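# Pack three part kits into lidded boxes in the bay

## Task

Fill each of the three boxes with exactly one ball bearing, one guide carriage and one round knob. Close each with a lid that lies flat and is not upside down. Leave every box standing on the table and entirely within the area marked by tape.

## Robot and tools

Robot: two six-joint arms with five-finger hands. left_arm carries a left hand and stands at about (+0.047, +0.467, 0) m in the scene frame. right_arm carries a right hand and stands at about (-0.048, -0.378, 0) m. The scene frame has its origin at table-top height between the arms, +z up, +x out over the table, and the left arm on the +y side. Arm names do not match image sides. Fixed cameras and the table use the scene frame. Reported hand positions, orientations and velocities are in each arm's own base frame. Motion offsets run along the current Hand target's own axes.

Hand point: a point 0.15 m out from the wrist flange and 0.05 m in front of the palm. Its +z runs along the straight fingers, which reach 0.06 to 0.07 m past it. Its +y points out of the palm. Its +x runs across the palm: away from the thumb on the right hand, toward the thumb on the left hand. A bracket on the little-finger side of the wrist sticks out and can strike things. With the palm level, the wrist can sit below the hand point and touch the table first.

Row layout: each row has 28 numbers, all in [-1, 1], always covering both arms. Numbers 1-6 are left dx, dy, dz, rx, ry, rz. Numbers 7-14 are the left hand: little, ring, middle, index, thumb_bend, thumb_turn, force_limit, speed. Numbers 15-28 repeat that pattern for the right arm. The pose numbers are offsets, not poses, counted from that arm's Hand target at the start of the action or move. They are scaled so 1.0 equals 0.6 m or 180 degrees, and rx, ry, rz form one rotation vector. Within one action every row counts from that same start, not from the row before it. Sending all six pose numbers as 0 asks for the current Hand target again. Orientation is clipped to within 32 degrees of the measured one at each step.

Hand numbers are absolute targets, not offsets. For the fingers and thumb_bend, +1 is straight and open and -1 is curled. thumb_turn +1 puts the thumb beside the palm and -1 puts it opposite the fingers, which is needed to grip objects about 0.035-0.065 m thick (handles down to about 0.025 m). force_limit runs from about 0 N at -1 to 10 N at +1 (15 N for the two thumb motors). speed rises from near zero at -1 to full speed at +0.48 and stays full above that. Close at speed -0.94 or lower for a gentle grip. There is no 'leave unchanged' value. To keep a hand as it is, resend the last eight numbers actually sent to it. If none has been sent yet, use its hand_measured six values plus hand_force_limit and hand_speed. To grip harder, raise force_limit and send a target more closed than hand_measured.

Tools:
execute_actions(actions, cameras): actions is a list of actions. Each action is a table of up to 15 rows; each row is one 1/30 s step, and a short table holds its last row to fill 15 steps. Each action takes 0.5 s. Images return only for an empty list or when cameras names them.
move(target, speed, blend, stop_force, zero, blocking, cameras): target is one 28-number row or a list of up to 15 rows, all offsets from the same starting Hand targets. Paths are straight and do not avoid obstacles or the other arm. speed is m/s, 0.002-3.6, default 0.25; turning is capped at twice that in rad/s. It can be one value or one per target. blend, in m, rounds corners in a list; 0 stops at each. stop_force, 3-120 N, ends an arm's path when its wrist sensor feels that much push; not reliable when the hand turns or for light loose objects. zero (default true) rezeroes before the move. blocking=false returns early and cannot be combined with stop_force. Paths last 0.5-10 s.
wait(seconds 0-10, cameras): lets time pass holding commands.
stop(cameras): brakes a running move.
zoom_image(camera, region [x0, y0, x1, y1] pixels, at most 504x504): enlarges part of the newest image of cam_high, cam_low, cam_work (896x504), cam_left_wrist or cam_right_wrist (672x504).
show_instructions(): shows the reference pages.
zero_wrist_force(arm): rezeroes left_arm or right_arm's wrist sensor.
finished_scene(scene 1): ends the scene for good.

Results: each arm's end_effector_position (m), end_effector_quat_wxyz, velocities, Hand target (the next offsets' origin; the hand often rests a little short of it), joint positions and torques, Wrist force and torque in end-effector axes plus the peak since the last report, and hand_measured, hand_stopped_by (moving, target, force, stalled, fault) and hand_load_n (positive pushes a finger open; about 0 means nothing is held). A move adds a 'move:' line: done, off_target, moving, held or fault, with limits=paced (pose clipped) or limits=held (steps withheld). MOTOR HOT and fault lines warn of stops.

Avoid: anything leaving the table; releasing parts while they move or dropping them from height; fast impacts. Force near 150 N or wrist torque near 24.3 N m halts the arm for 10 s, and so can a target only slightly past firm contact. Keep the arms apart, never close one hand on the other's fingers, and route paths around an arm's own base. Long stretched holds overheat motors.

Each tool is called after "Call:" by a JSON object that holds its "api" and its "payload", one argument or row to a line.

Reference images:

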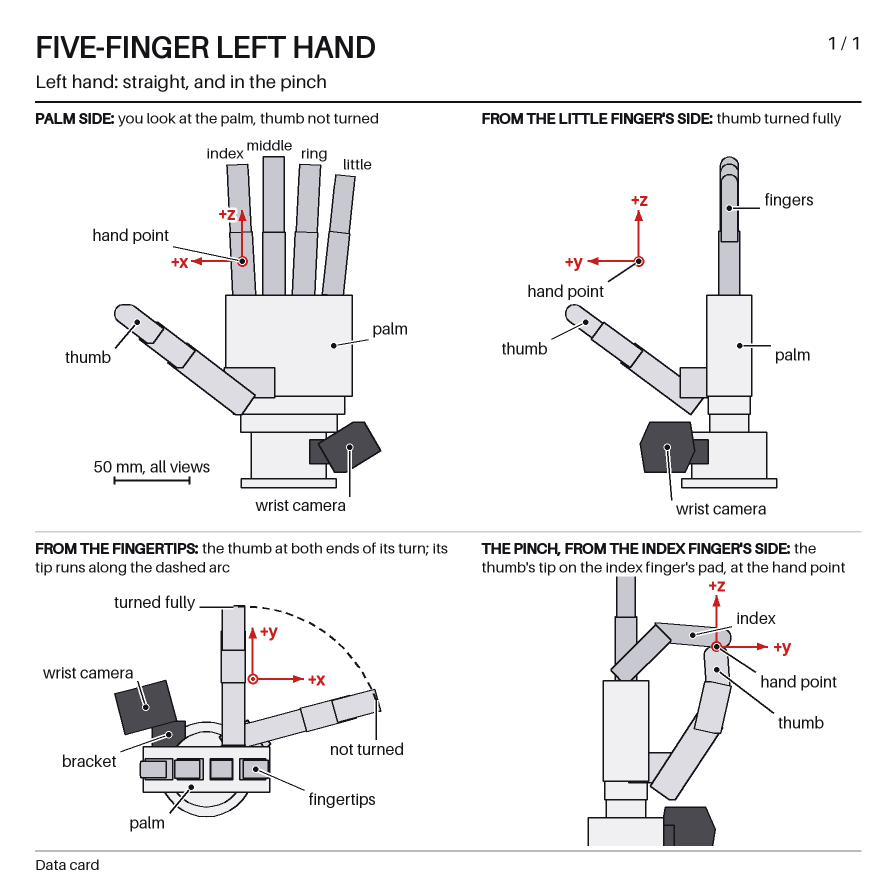

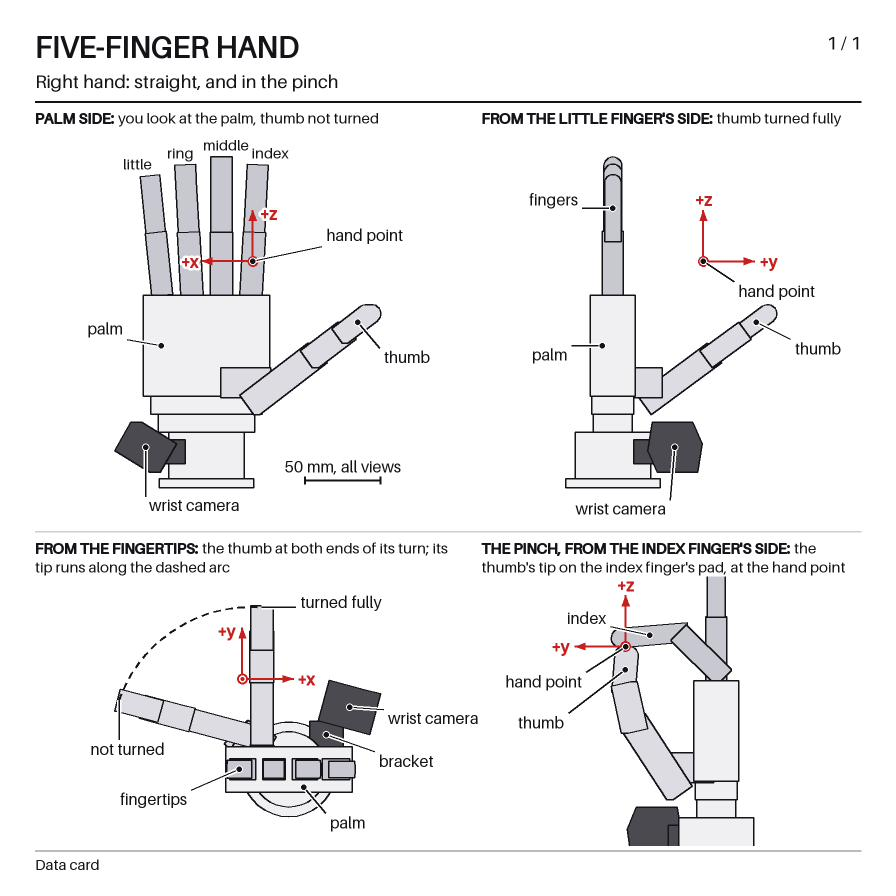

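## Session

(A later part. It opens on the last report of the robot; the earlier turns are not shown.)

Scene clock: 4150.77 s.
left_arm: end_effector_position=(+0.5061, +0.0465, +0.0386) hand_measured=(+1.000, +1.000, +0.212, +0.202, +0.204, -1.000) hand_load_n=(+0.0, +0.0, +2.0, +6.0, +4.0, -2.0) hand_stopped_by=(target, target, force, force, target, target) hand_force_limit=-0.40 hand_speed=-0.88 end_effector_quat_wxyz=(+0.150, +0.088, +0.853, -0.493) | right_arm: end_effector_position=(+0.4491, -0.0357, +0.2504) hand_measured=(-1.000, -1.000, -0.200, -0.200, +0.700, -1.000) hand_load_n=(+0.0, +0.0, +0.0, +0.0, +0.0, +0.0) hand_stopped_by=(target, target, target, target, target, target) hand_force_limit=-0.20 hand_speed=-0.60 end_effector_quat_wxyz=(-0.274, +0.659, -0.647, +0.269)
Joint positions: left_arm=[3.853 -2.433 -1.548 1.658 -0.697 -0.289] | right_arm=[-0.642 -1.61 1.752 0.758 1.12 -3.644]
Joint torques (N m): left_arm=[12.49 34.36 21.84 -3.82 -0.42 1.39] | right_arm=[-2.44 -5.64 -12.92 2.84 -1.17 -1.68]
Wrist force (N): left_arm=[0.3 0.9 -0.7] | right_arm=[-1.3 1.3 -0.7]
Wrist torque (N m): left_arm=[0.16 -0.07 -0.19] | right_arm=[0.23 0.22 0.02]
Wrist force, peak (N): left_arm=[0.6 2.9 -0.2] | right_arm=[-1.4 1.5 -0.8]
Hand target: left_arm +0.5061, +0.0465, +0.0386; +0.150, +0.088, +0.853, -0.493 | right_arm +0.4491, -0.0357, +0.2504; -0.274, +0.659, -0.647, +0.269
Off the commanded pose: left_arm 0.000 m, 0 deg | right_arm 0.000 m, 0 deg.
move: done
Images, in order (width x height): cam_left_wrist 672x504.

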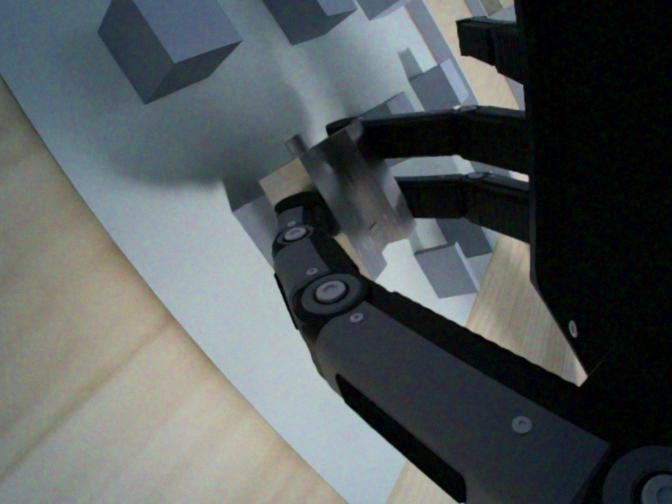

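Call:
{"api": "move", "payload": {
  "target": [
    [-0.0513,-0.1221,-0.0705,0,0,0,1,1,-0.1,-0.1,0.2,-1,-0.4,-0.88,0,0,0,0,0,0,-1,-1,-0.2,-0.2,0.7,-1,-0.2,-0.6],
    [0.0838,-0.6781,0.6836,0.003,0.0072,0.0042,1,1,-0.1,-0.1,0.2,-1,-0.4,-0.88,0,0,0,0,0,0,-1,-1,-0.2,-0.2,0.7,-1,-0.2,-0.6],
    [0.1266,-0.5763,0.7423,0.003,0.0072,0.0042,1,1,-0.1,-0.1,0.2,-1,-0.4,-0.88,0,0,0,0,0,0,-1,-1,-0.2,-0.2,0.7,-1,-0.2,-0.6]
  ],
  "speed": [0.15,0.35,0.15],
  "blend": [0.02,0.02,0],
  "cameras": ["cam_high","cam_left_wrist","cam_work"]
}}

Call:
{"api": "zoom_image", "payload": {
  "camera": "cam_work",
  "region": [370, 200, 500, 320]
}}

Call:
{"api": "zoom_image", "payload": {
  "camera": "cam_left_wrist",
  "region": [100, 0, 540, 400]
}}

Scene clock: 4191.10 s.
left_arm: end_effector_position=(+0.4070, -0.5118, +0.0852) hand_measured=(+1.000, +1.000, +0.212, +0.202, +0.204, -1.000) hand_load_n=(+0.0, +0.0, +1.5, +5.5, +4.5, -1.0) hand_stopped_by=(target, target, force, force, target, target) hand_force_limit=-0.40 hand_speed=-0.88 end_effector_quat_wxyz=(+0.143, +0.100, +0.851, -0.495) | right_arm: end_effector_position=(+0.4491, -0.0357, +0.2504) hand_measured=(-1.000, -1.000, -0.200, -0.200, +0.700, -1.000) hand_load_n=(+0.0, +0.0, +0.0, +0.0, +0.0, +0.0) hand_stopped_by=(target, target, target, target, target, target) hand_force_limit=-0.20 hand_speed=-0.60 end_effector_quat_wxyz=(-0.274, +0.659, -0.647, +0.269)
Joint positions: left_arm=[2.706 -2.09 -1.576 2.912 -0.755 -2.142] | right_arm=[-0.642 -1.61 1.752 0.758 1.12 -3.644]
Joint torques (N m): left_arm=[-13.59 28.53 6.03 1.4 -0.72 -1.27] | right_arm=[-1.67 -5.81 -13.45 2.71 -1.18 -1.64]
Wrist force (N): left_arm=[1.0 2.4 0.4] | right_arm=[-1.2 1.5 -0.8]
Wrist torque (N m): left_arm=[0.04 -0.02 -0.01] | right_arm=[0.27 0.20 0.04]
Wrist force, peak (N): left_arm=[1.3 4.1 0.9] | right_arm=[-1.5 1.4 -0.7]
Hand target: left_arm +0.4070, -0.5118, +0.0851; +0.143, +0.100, +0.851, -0.495 | right_arm +0.4491, -0.0357, +0.2504; -0.274, +0.659, -0.647, +0.269
Off the commanded pose: left_arm 0.000 m, 0 deg | right_arm 0.000 m, 0 deg.
move: done
Images, in order (width x height): cam_high 896x504, cam_work 896x504, cam_left_wrist 672x504.

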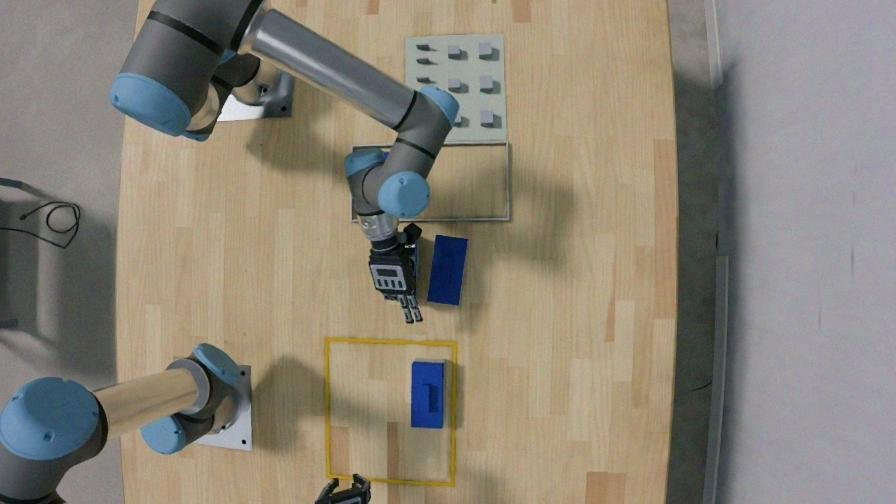

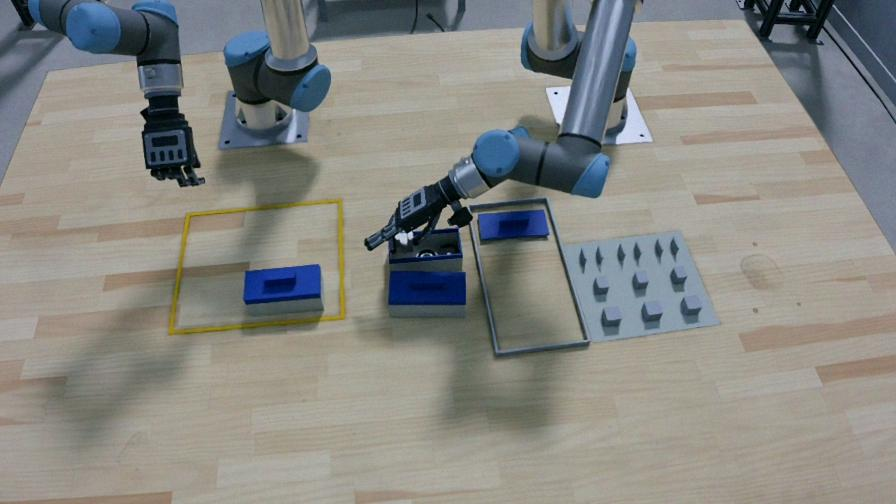

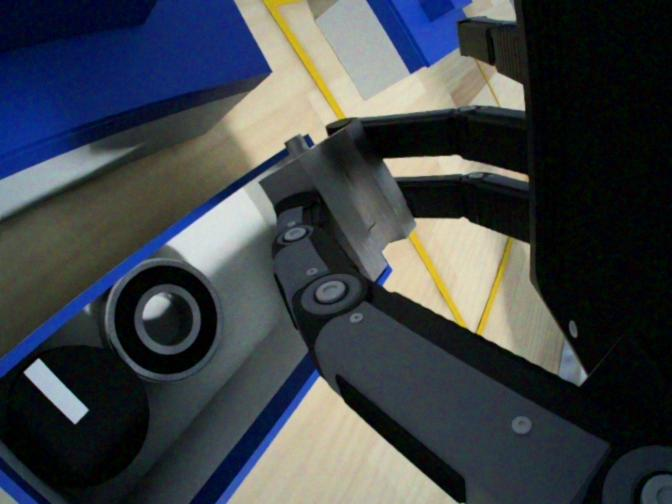

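Scaled by 3.877 from the camera's 896x504 image, which has a finer 1280x720 frame.

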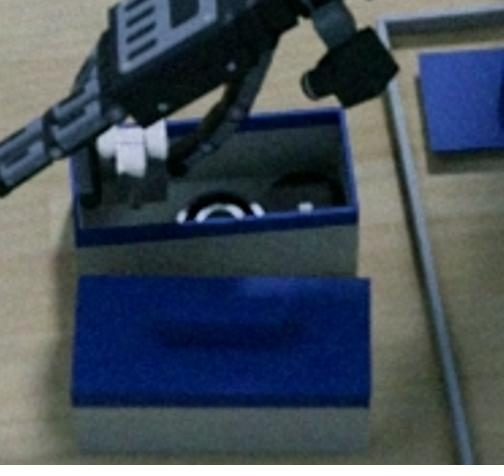

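Scaled by 1.145 from the camera's 672x504 image, which has a finer 960x720 frame.

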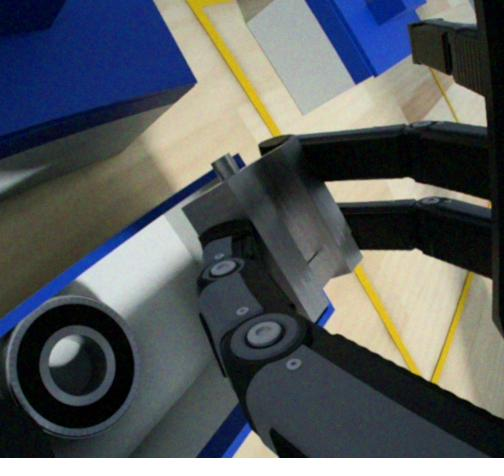

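Call:
{"api": "move", "payload": {
  "target": [0.0145,0.0353,0.0184,0,0,0,1,1,-0.1,-0.1,0.2,-1,-0.4,-0.88,0,0,0,0,0,0,-1,-1,-0.2,-0.2,0.7,-1,-0.2,-0.6],
  "speed": 0.06,
  "stop_force": 4,
  "cameras": ["cam_left_wrist","cam_work","cam_low"]
}}

Call:
{"api": "zoom_image", "payload": {
  "camera": "cam_work",
  "region": [370, 200, 500, 320]
}}

Call:
{"api": "zoom_image", "payload": {
  "camera": "cam_left_wrist",
  "region": [100, 0, 540, 400]
}}

Scene clock: 4206.83 s.
left_arm: end_effector_position=(+0.4069, -0.5110, +0.0665) hand_measured=(+1.000, +1.000, +0.212, +0.202, +0.204, -1.000) hand_load_n=(+0.0, -0.5, +2.5, +4.0, +4.0, +0.0) hand_stopped_by=(target, target, force, force, target, target) hand_force_limit=-0.40 hand_speed=-0.88 end_effector_quat_wxyz=(+0.143, +0.100, +0.851, -0.495) | right_arm: end_effector_position=(+0.4491, -0.0357, +0.2504) hand_measured=(-1.000, -1.000, -0.200, -0.200, +0.700, -1.000) hand_load_n=(+0.0, +0.0, +0.0, +0.0, +0.0, +0.0) hand_stopped_by=(target, target, target, target, target, target) hand_force_limit=-0.20 hand_speed=-0.60 end_effector_quat_wxyz=(-0.274, +0.659, -0.647, +0.269)
Joint positions: left_arm=[2.708 -2.112 -1.596 2.953 -0.754 -2.141] | right_arm=[-0.642 -1.61 1.752 0.758 1.12 -3.644]
Joint torques (N m): left_arm=[-12.53 56.23 28.52 -2.89 -0.59 -1.02] | right_arm=[-1.33 -4.91 -13.46 2.75 -1.11 -1.53]
Wrist force (N): left_arm=[0.8 2.7 0.4] | right_arm=[-1.4 1.2 -0.7]
Wrist torque (N m): left_arm=[0.08 0.01 -0.21] | right_arm=[0.21 0.24 0.02]
Wrist force, peak (N): left_arm=[-1.8 -5.0 -5.0] | right_arm=[-1.3 1.6 -0.7]
Hand target: left_arm +0.4069, -0.5110, +0.0665; +0.143, +0.100, +0.851, -0.495 (not the last commanded pose) | right_arm +0.4491, -0.0357, +0.2504; -0.274, +0.659, -0.647, +0.269
Off the commanded pose: left_arm 0.007 m, 0 deg | right_arm 0.000 m, 0 deg.
move: contact (left_arm)
Images, in order (width x height): cam_low 896x504, cam_work 896x504, cam_left_wrist 672x504.

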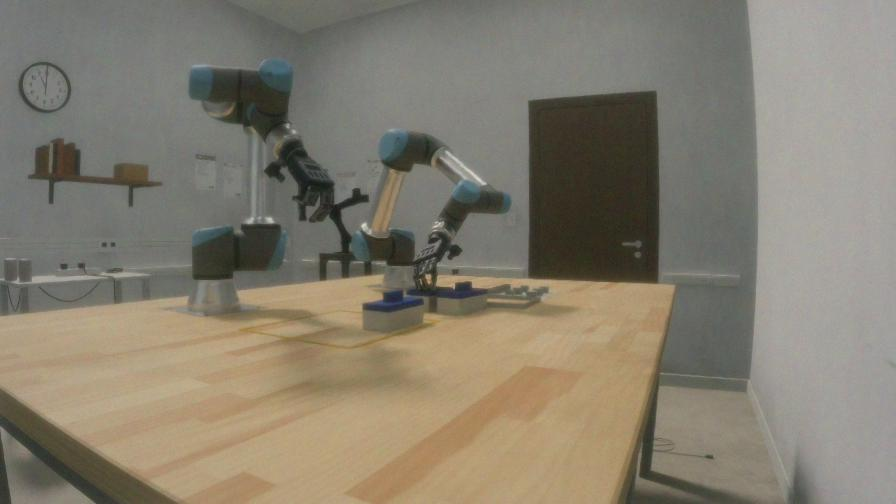

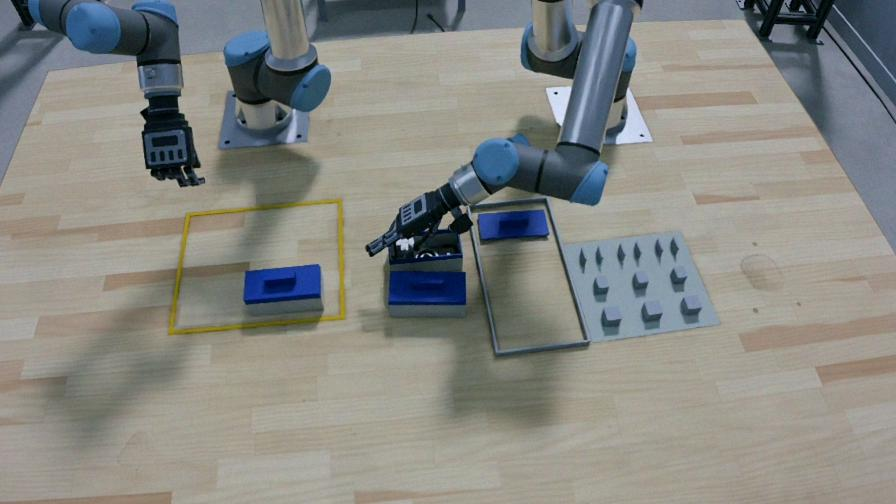

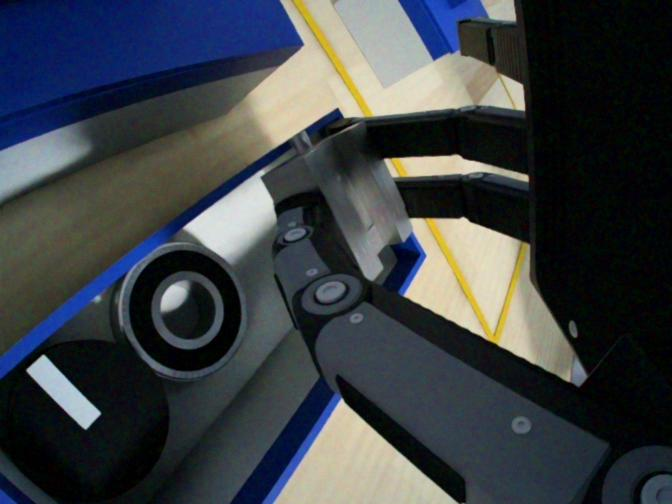

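Scaled by 3.877 from the camera's 896x504 image, which has a finer 1280x720 frame.

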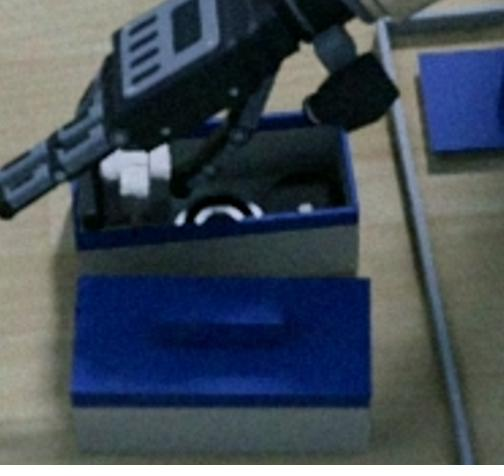

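Scaled by 1.145 from the camera's 672x504 image, which has a finer 960x720 frame.

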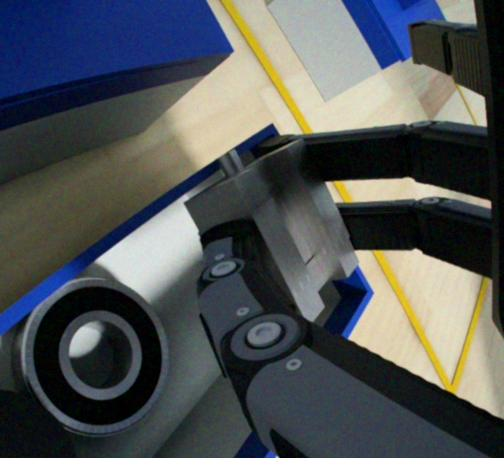

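Call:
{"api": "move", "payload": {
  "target": [
    [-0.0069,-0.0163,-0.0094,0,0,0,1,1,-0.1,-0.1,0.2,-1,-0.4,-0.88,0,0,0,0,0,0,-1,-1,-0.2,-0.2,0.7,-1,-0.2,-0.6],
    [0.0056,-0.0205,-0.0113,0,0,0,1,1,-0.1,-0.1,0.2,-1,-0.4,-0.88,0,0,0,0,0,0,-1,-1,-0.2,-0.2,0.7,-1,-0.2,-0.6]
  ],
  "speed": [0.06,0.06],
  "cameras": ["cam_left_wrist","cam_work","cam_low"]
}}

Call:
{"api": "zoom_image", "payload": {
  "camera": "cam_work",
  "region": [370, 200, 500, 320]
}}

Call:
{"api": "zoom_image", "payload": {
  "camera": "cam_left_wrist",
  "region": [170, 80, 430, 300]
}}

Scene clock: 4226.10 s.
left_arm: end_effector_position=(+0.3991, -0.5110, +0.0785) hand_measured=(+1.000, +1.000, +0.212, +0.202, +0.204, -1.000) hand_load_n=(+0.0, +0.0, +3.0, +4.0, +4.0, -0.5) hand_stopped_by=(target, target, force, force, target, target) hand_force_limit=-0.40 hand_speed=-0.88 end_effector_quat_wxyz=(+0.143, +0.100, +0.851, -0.495) | right_arm: end_effector_position=(+0.4491, -0.0357, +0.2504) hand_measured=(-1.000, -1.000, -0.200, -0.200, +0.700, -1.000) hand_load_n=(+0.0, +0.0, +0.0, +0.0, +0.0, +0.0) hand_stopped_by=(target, target, target, target, target, target) hand_force_limit=-0.20 hand_speed=-0.60 end_effector_quat_wxyz=(-0.274, +0.659, -0.647, +0.269)
Joint positions: left_arm=[2.701 -2.084 -1.606 2.939 -0.759 -2.148] | right_arm=[-0.642 -1.61 1.752 0.758 1.12 -3.644]
Joint torques (N m): left_arm=[-13.77 58.06 6.91 0.98 -0.78 -1.47] | right_arm=[-1.78 -5.64 -13.87 2.76 -1.08 -1.77]
Wrist force (N): left_arm=[0.9 2.4 0.9] | right_arm=[-1.3 1.3 -0.6]
Wrist torque (N m): left_arm=[0.02 0.02 -0.04] | right_arm=[0.23 0.21 0.03]
Wrist force, peak (N): left_arm=[1.2 2.9 0.8] | right_arm=[-1.4 1.5 -0.9]
Hand target: left_arm +0.3990, -0.5110, +0.0785; +0.143, +0.100, +0.851, -0.495 | right_arm +0.4491, -0.0357, +0.2504; -0.274, +0.659, -0.647, +0.269
Off the commanded pose: left_arm 0.000 m, 0 deg | right_arm 0.000 m, 0 deg.
move: done
Images, in order (width x height): cam_low 896x504, cam_work 896x504, cam_left_wrist 672x504.

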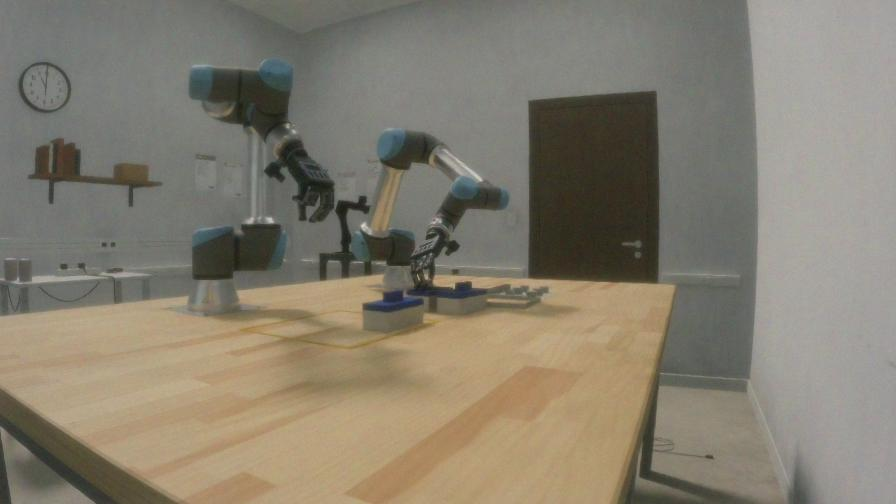

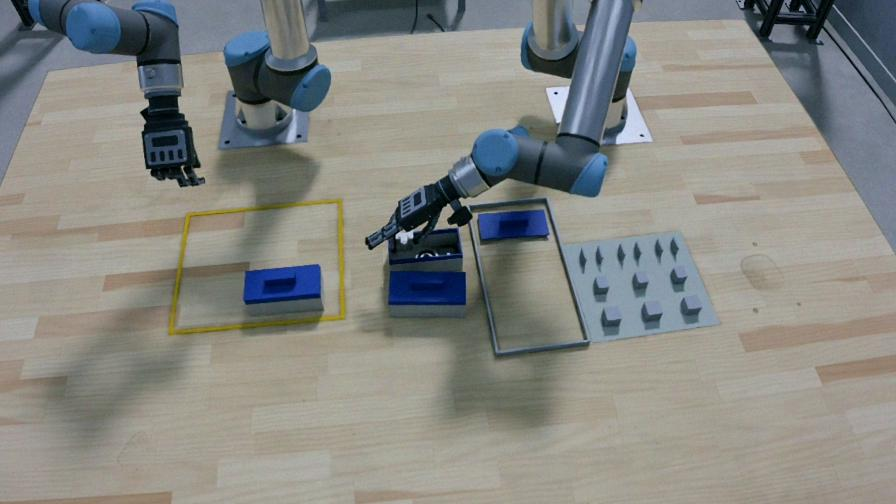

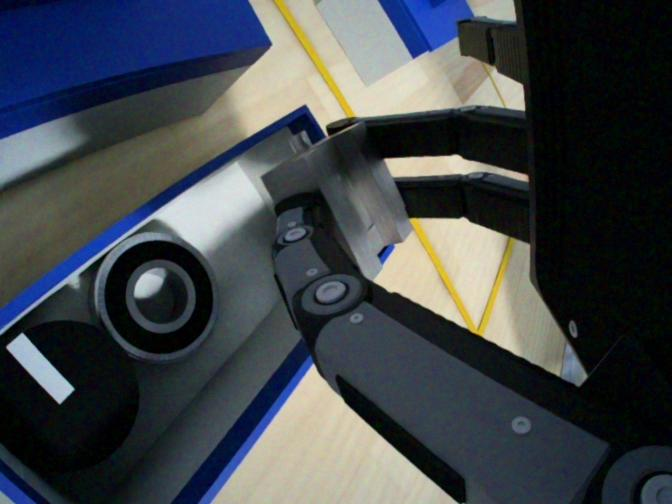

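Scaled by 3.877 from the camera's 896x504 image, which has a finer 1280x720 frame.

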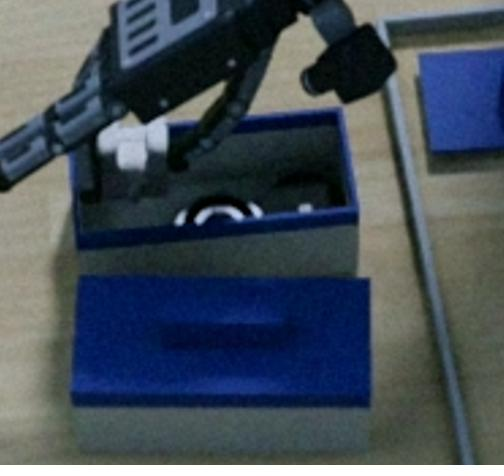

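Scaled by 1.938 from the camera's 672x504 image, which has a finer 960x720 frame.

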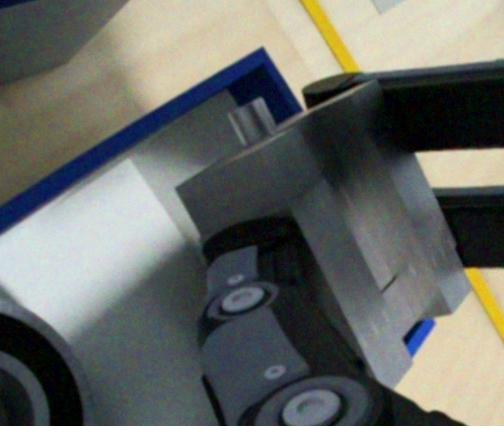

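Call:
{"api": "move", "payload": {
  "target": [
    [-0.0092,0.0064,-0.0044,0,0,0,1,1,-0.1,-0.1,0.2,-1,-0.4,-0.88,0,0,0,0,0,0,-1,-1,-0.2,-0.2,0.7,-1,-0.2,-0.6],
    [0.0015,0.0319,0.0103,0,0,0,1,1,-0.1,-0.1,0.2,-1,-0.4,-0.88,0,0,0,0,0,0,-1,-1,-0.2,-0.2,0.7,-1,-0.2,-0.6]
  ],
  "speed": [0.06,0.04],
  "stop_force": 3,
  "cameras": ["cam_left_wrist","cam_work","cam_low"]
}}

Call:
{"api": "zoom_image", "payload": {
  "camera": "cam_work",
  "region": [370, 200, 500, 320]
}}

Call:
{"api": "zoom_image", "payload": {
  "camera": "cam_left_wrist",
  "region": [130, 60, 470, 380]
}}

Scene clock: 4275.90 s.
left_arm: end_effector_position=(+0.4050, -0.5070, +0.0597) hand_measured=(+1.000, +1.000, +0.212, +0.202, +0.204, -1.000) hand_load_n=(+0.0, +0.0, +2.5, +3.0, +3.5, +0.5) hand_stopped_by=(target, target, force, force, target, target) hand_force_limit=-0.40 hand_speed=-0.88 end_effector_quat_wxyz=(+0.143, +0.100, +0.851, -0.495) | right_arm: end_effector_position=(+0.4491, -0.0357, +0.2504) hand_measured=(-1.000, -1.000, -0.200, -0.200, +0.700, -1.000) hand_load_n=(+0.0, +0.0, +0.0, +0.0, +0.0, +0.0) hand_stopped_by=(target, target, target, target, target, target) hand_force_limit=-0.20 hand_speed=-0.60 end_effector_quat_wxyz=(-0.274, +0.659, -0.647, +0.269)
Joint positions: left_arm=[2.713 -2.114 -1.615 2.969 -0.749 -2.135] | right_arm=[-0.642 -1.61 1.752 0.758 1.12 -3.644]
Joint torques (N m): left_arm=[12.59 27.08 5.74 1.22 1.81 -1.08] | right_arm=[-1.01 -6.33 -14.07 2.69 -1.13 -1.72]
Wrist force (N): left_arm=[1.0 0.7 -0.7] | right_arm=[-1.2 1.3 -0.7]
Wrist torque (N m): left_arm=[0.06 -0.01 -0.16] | right_arm=[0.24 0.20 0.03]
Wrist force, peak (N): left_arm=[0.8 3.0 0.8] | right_arm=[-1.5 1.5 -0.6]
Hand target: left_arm +0.4050, -0.5070, +0.0597; +0.143, +0.100, +0.851, -0.495 | right_arm +0.4491, -0.0357, +0.2504; -0.274, +0.659, -0.647, +0.269
Off the commanded pose: left_arm 0.000 m, 0 deg | right_arm 0.000 m, 0 deg.
move: done
Images, in order (width x height): cam_low 896x504, cam_work 896x504, cam_left_wrist 672x504.

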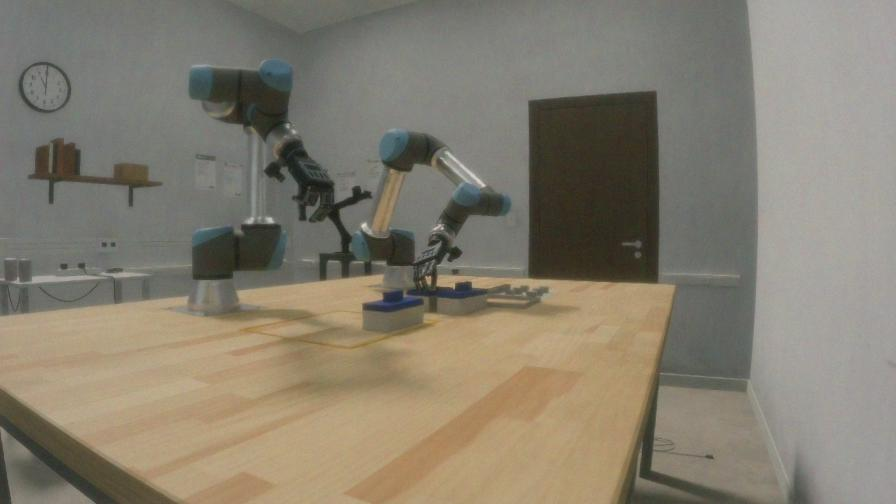

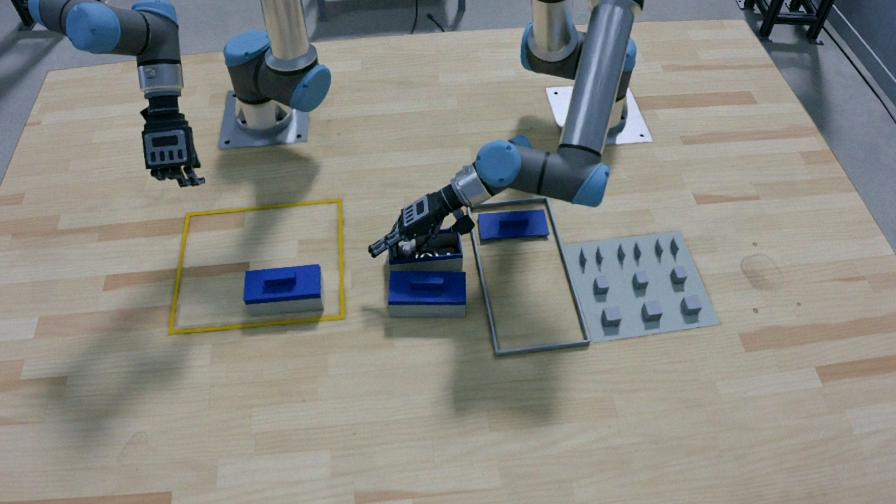

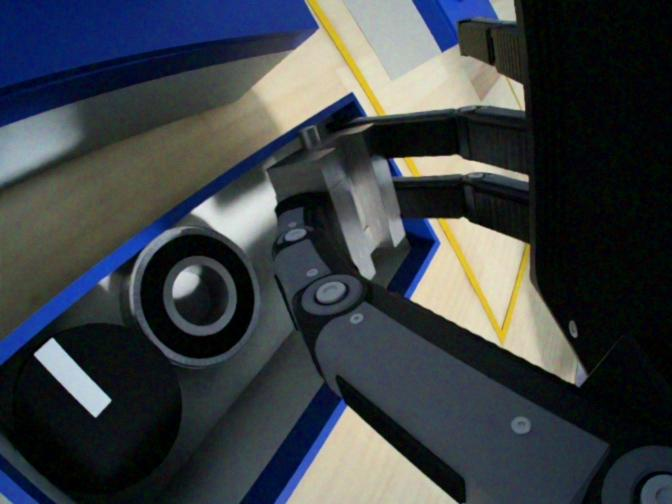

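Scaled by 3.877 from the camera's 896x504 image, which has a finer 1280x720 frame.

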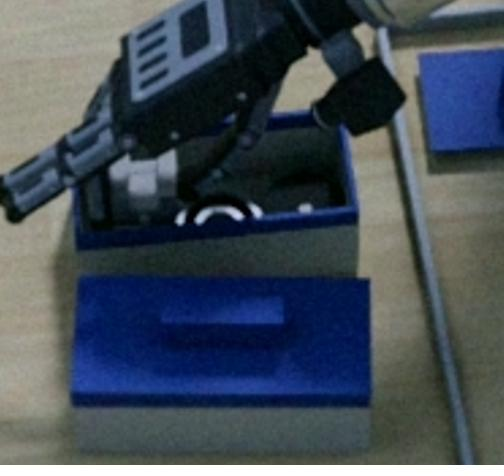

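Scaled by 1.482 from the camera's 672x504 image, which has a finer 960x720 frame.

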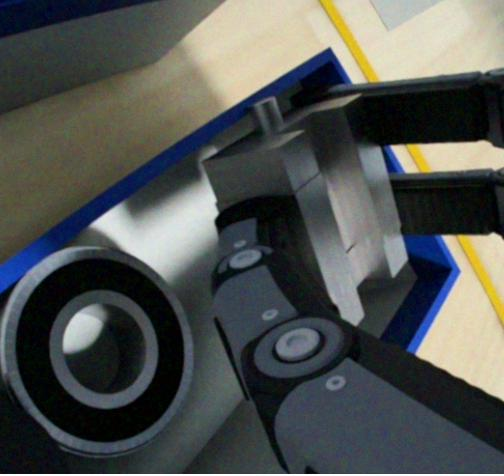

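Call:
{"api": "move", "payload": {
  "target": [
    [-0.0114,-0.0271,-0.0156,0,0,0,1,1,-0.1,-0.1,0.2,-1,-0.4,-0.88,0,0,0,0,0,0,-1,-1,-0.2,-0.2,0.7,-1,-0.2,-0.6],
    [-0.0005,-0.0307,-0.0173,0,0,0,1,1,-0.1,-0.1,0.2,-1,-0.4,-0.88,0,0,0,0,0,0,-1,-1,-0.2,-0.2,0.7,-1,-0.2,-0.6]
  ],
  "speed": [0.06,0.06],
  "cameras": ["cam_left_wrist","cam_work","cam_low"]
}}

Call:
{"api": "zoom_image", "payload": {
  "camera": "cam_work",
  "region": [380, 210, 440, 270]
}}

Call:
{"api": "zoom_image", "payload": {
  "camera": "cam_left_wrist",
  "region": [170, 80, 430, 300]
}}

Call:
{"api": "zoom_image", "payload": {
  "camera": "cam_low",
  "region": [390, 240, 470, 310]
}}

Scene clock: 4295.10 s.
left_arm: end_effector_position=(+0.3981, -0.5070, +0.0797) hand_measured=(+1.000, +1.000, +0.212, +0.202, +0.204, -1.000) hand_load_n=(+0.0, +0.0, +2.5, +3.0, +4.0, +0.5) hand_stopped_by=(target, target, force, force, target, target) hand_force_limit=-0.40 hand_speed=-0.88 end_effector_quat_wxyz=(+0.143, +0.100, +0.851, -0.495) | right_arm: end_effector_position=(+0.4491, -0.0357, +0.2504) hand_measured=(-1.000, -1.000, -0.200, -0.200, +0.700, -1.000) hand_load_n=(+0.0, +0.0, +0.0, +0.0, +0.0, +0.0) hand_stopped_by=(target, target, target, target, target, target) hand_force_limit=-0.20 hand_speed=-0.60 end_effector_quat_wxyz=(-0.274, +0.659, -0.647, +0.269)
Joint positions: left_arm=[2.707 -2.077 -1.615 2.936 -0.754 -2.141] | right_arm=[-0.642 -1.61 1.752 0.758 1.12 -3.644]
Joint torques (N m): left_arm=[-14.91 55.19 4.96 1.54 -0.4 -1.46] | right_arm=[-0.59 -5.47 -14.07 2.6 -1.09 -1.54]
Wrist force (N): left_arm=[1.2 2.6 0.7] | right_arm=[-1.2 1.5 -0.5]
Wrist torque (N m): left_arm=[0.05 -0.04 -0.02] | right_arm=[0.24 0.20 0.04]
Wrist force, peak (N): left_arm=[1.2 2.9 0.8] | right_arm=[-1.4 1.4 -0.9]
Hand target: left_arm +0.3980, -0.5070, +0.0797; +0.143, +0.100, +0.851, -0.495 | right_arm +0.4491, -0.0357, +0.2504; -0.274, +0.659, -0.647, +0.269
Off the commanded pose: left_arm 0.000 m, 0 deg | right_arm 0.000 m, 0 deg.
move: done
Images, in order (width x height): cam_low 896x504, cam_work 896x504, cam_left_wrist 672x504.

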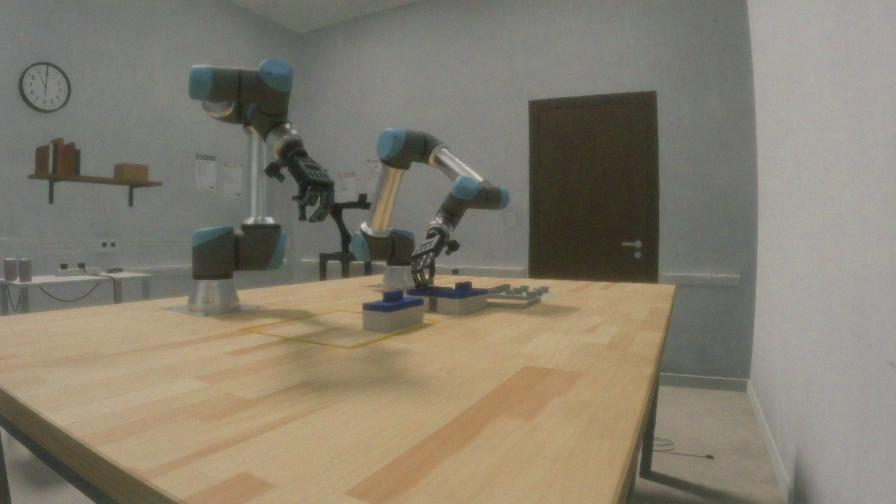

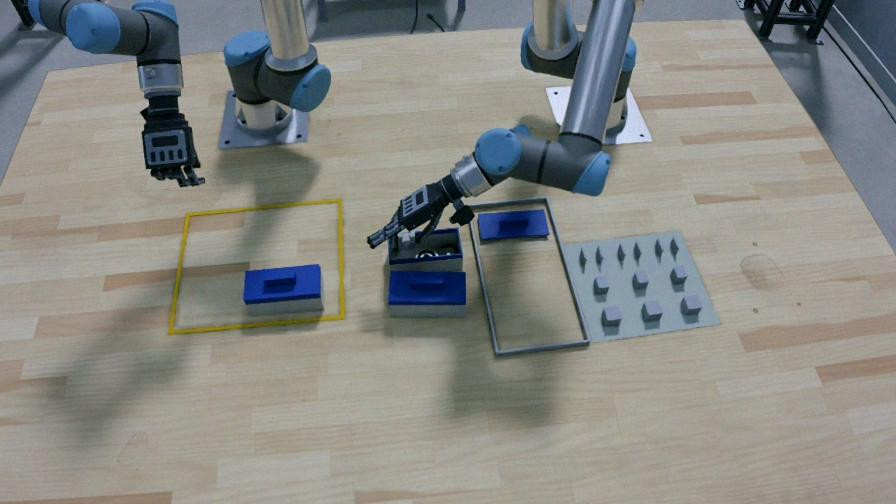

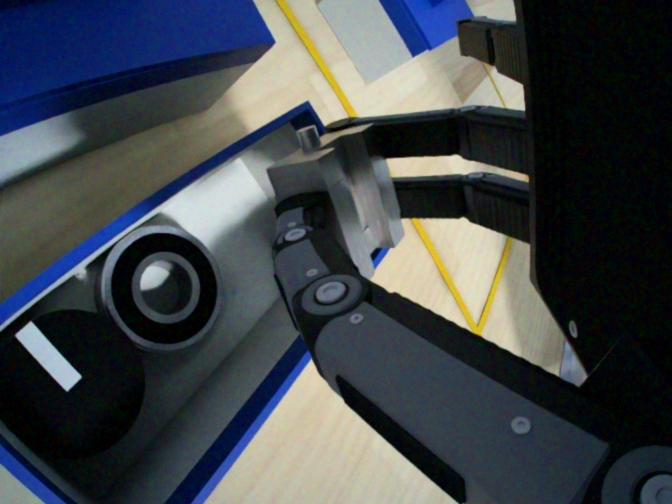

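Scaled by 8.400 from the camera's 896x504 image, which has a finer 1280x720 frame.

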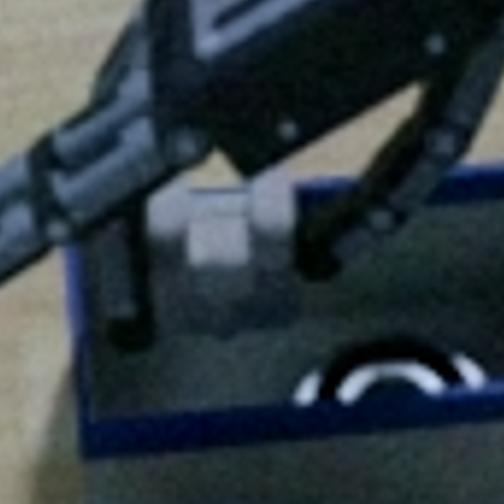

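Scaled by 1.938 from the camera's 672x504 image, which has a finer 960x720 frame.

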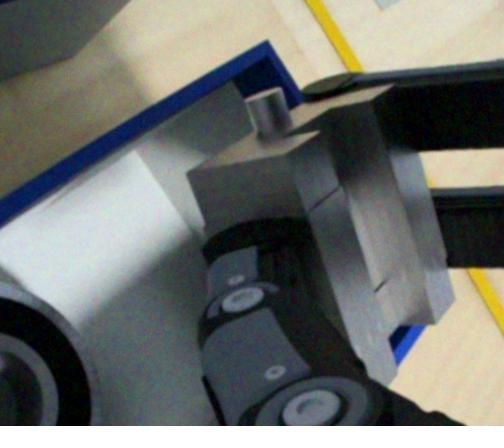

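Scaled by 6.300 from the camera's 896x504 image, which has a finer 1280x720 frame.

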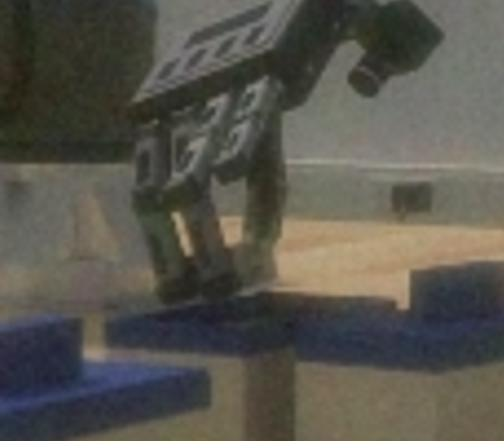

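Call:
{"api": "move", "payload": {
  "target": [0.0114,0.0271,0.0156,0,0,0,1,1,-0.1,-0.1,0.2,-1,-0.4,-0.88,0,0,0,0,0,0,-1,-1,-0.2,-0.2,0.7,-1,-0.2,-0.6],
  "speed": 0.04,
  "stop_force": 3,
  "cameras": ["cam_left_wrist","cam_work","cam_low"]
}}

Call:
{"api": "zoom_image", "payload": {
  "camera": "cam_work",
  "region": [380, 210, 440, 270]
}}

Call:
{"api": "zoom_image", "payload": {
  "camera": "cam_left_wrist",
  "region": [170, 80, 430, 300]
}}

Scene clock: 4315.13 s.
left_arm: end_effector_position=(+0.3980, -0.5070, +0.0597) hand_measured=(+1.000, +1.000, +0.212, +0.202, +0.204, -1.000) hand_load_n=(+0.0, +0.0, +2.5, +3.0, +4.0, +0.5) hand_stopped_by=(target, target, force, force, target, target) hand_force_limit=-0.40 hand_speed=-0.88 end_effector_quat_wxyz=(+0.143, +0.100, +0.851, -0.495) | right_arm: end_effector_position=(+0.4491, -0.0357, +0.2504) hand_measured=(-1.000, -1.000, -0.200, -0.200, +0.700, -1.000) hand_load_n=(+0.0, +0.0, +0.0, +0.0, +0.0, +0.0) hand_stopped_by=(target, target, target, target, target, target) hand_force_limit=-0.20 hand_speed=-0.60 end_effector_quat_wxyz=(-0.274, +0.659, -0.647, +0.269)
Joint positions: left_arm=[2.707 -2.102 -1.634 2.98 -0.754 -2.141] | right_arm=[-0.642 -1.61 1.752 0.758 1.12 -3.644]
Joint torques (N m): left_arm=[5.8 27.21 5.67 0.98 1.7 -1.29] | right_arm=[-1.24 -6.13 -14.13 2.65 -0.98 -1.54]
Wrist force (N): left_arm=[1.3 2.7 0.5] | right_arm=[-1.3 1.3 -0.7]
Wrist torque (N m): left_arm=[0.07 -0.06 -0.02] | right_arm=[0.23 0.21 0.03]
Wrist force, peak (N): left_arm=[1.2 3.1 0.7] | right_arm=[-1.4 1.3 -1.0]
Hand target: left_arm +0.3980, -0.5070, +0.0597; +0.143, +0.100, +0.851, -0.495 | right_arm +0.4491, -0.0357, +0.2504; -0.274, +0.659, -0.647, +0.269
Off the commanded pose: left_arm 0.000 m, 0 deg | right_arm 0.000 m, 0 deg.
move: done
Images, in order (width x height): cam_low 896x504, cam_work 896x504, cam_left_wrist 672x504.

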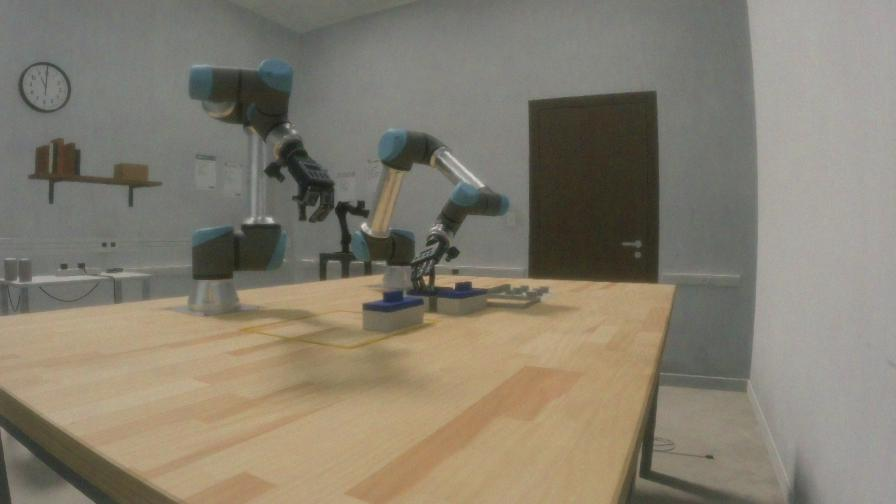

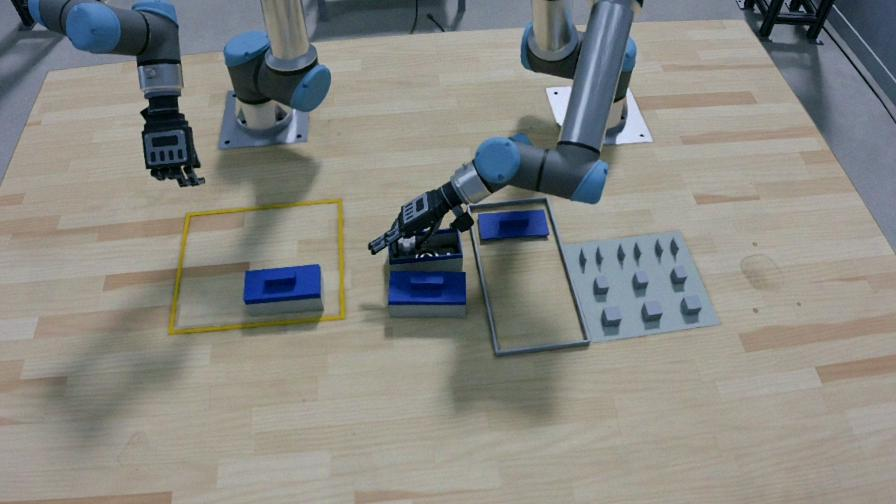

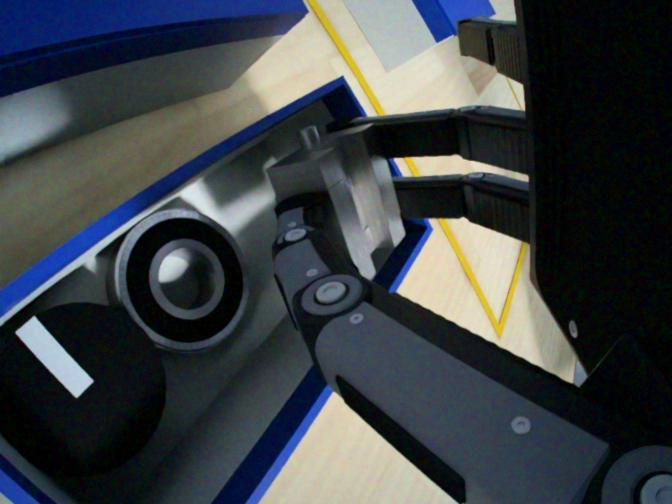

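Scaled by 8.400 from the camera's 896x504 image, which has a finer 1280x720 frame.

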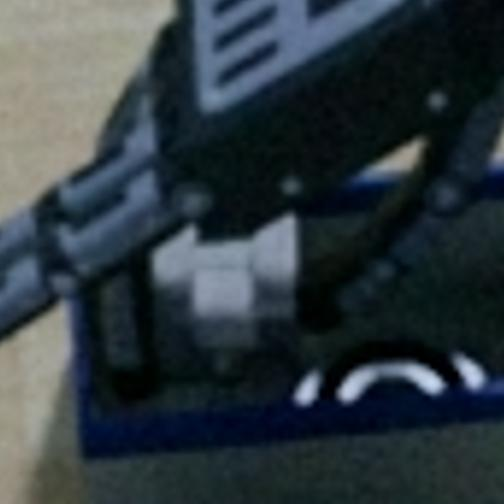

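Scaled by 1.938 from the camera's 672x504 image, which has a finer 960x720 frame.

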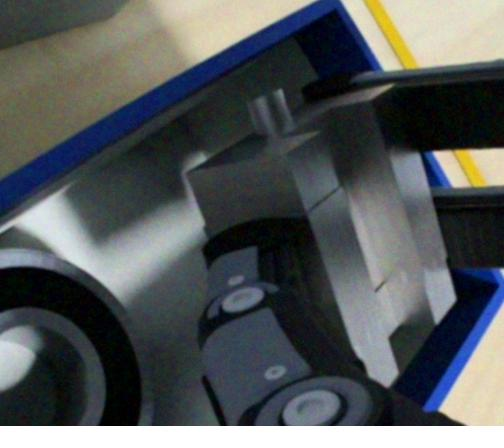

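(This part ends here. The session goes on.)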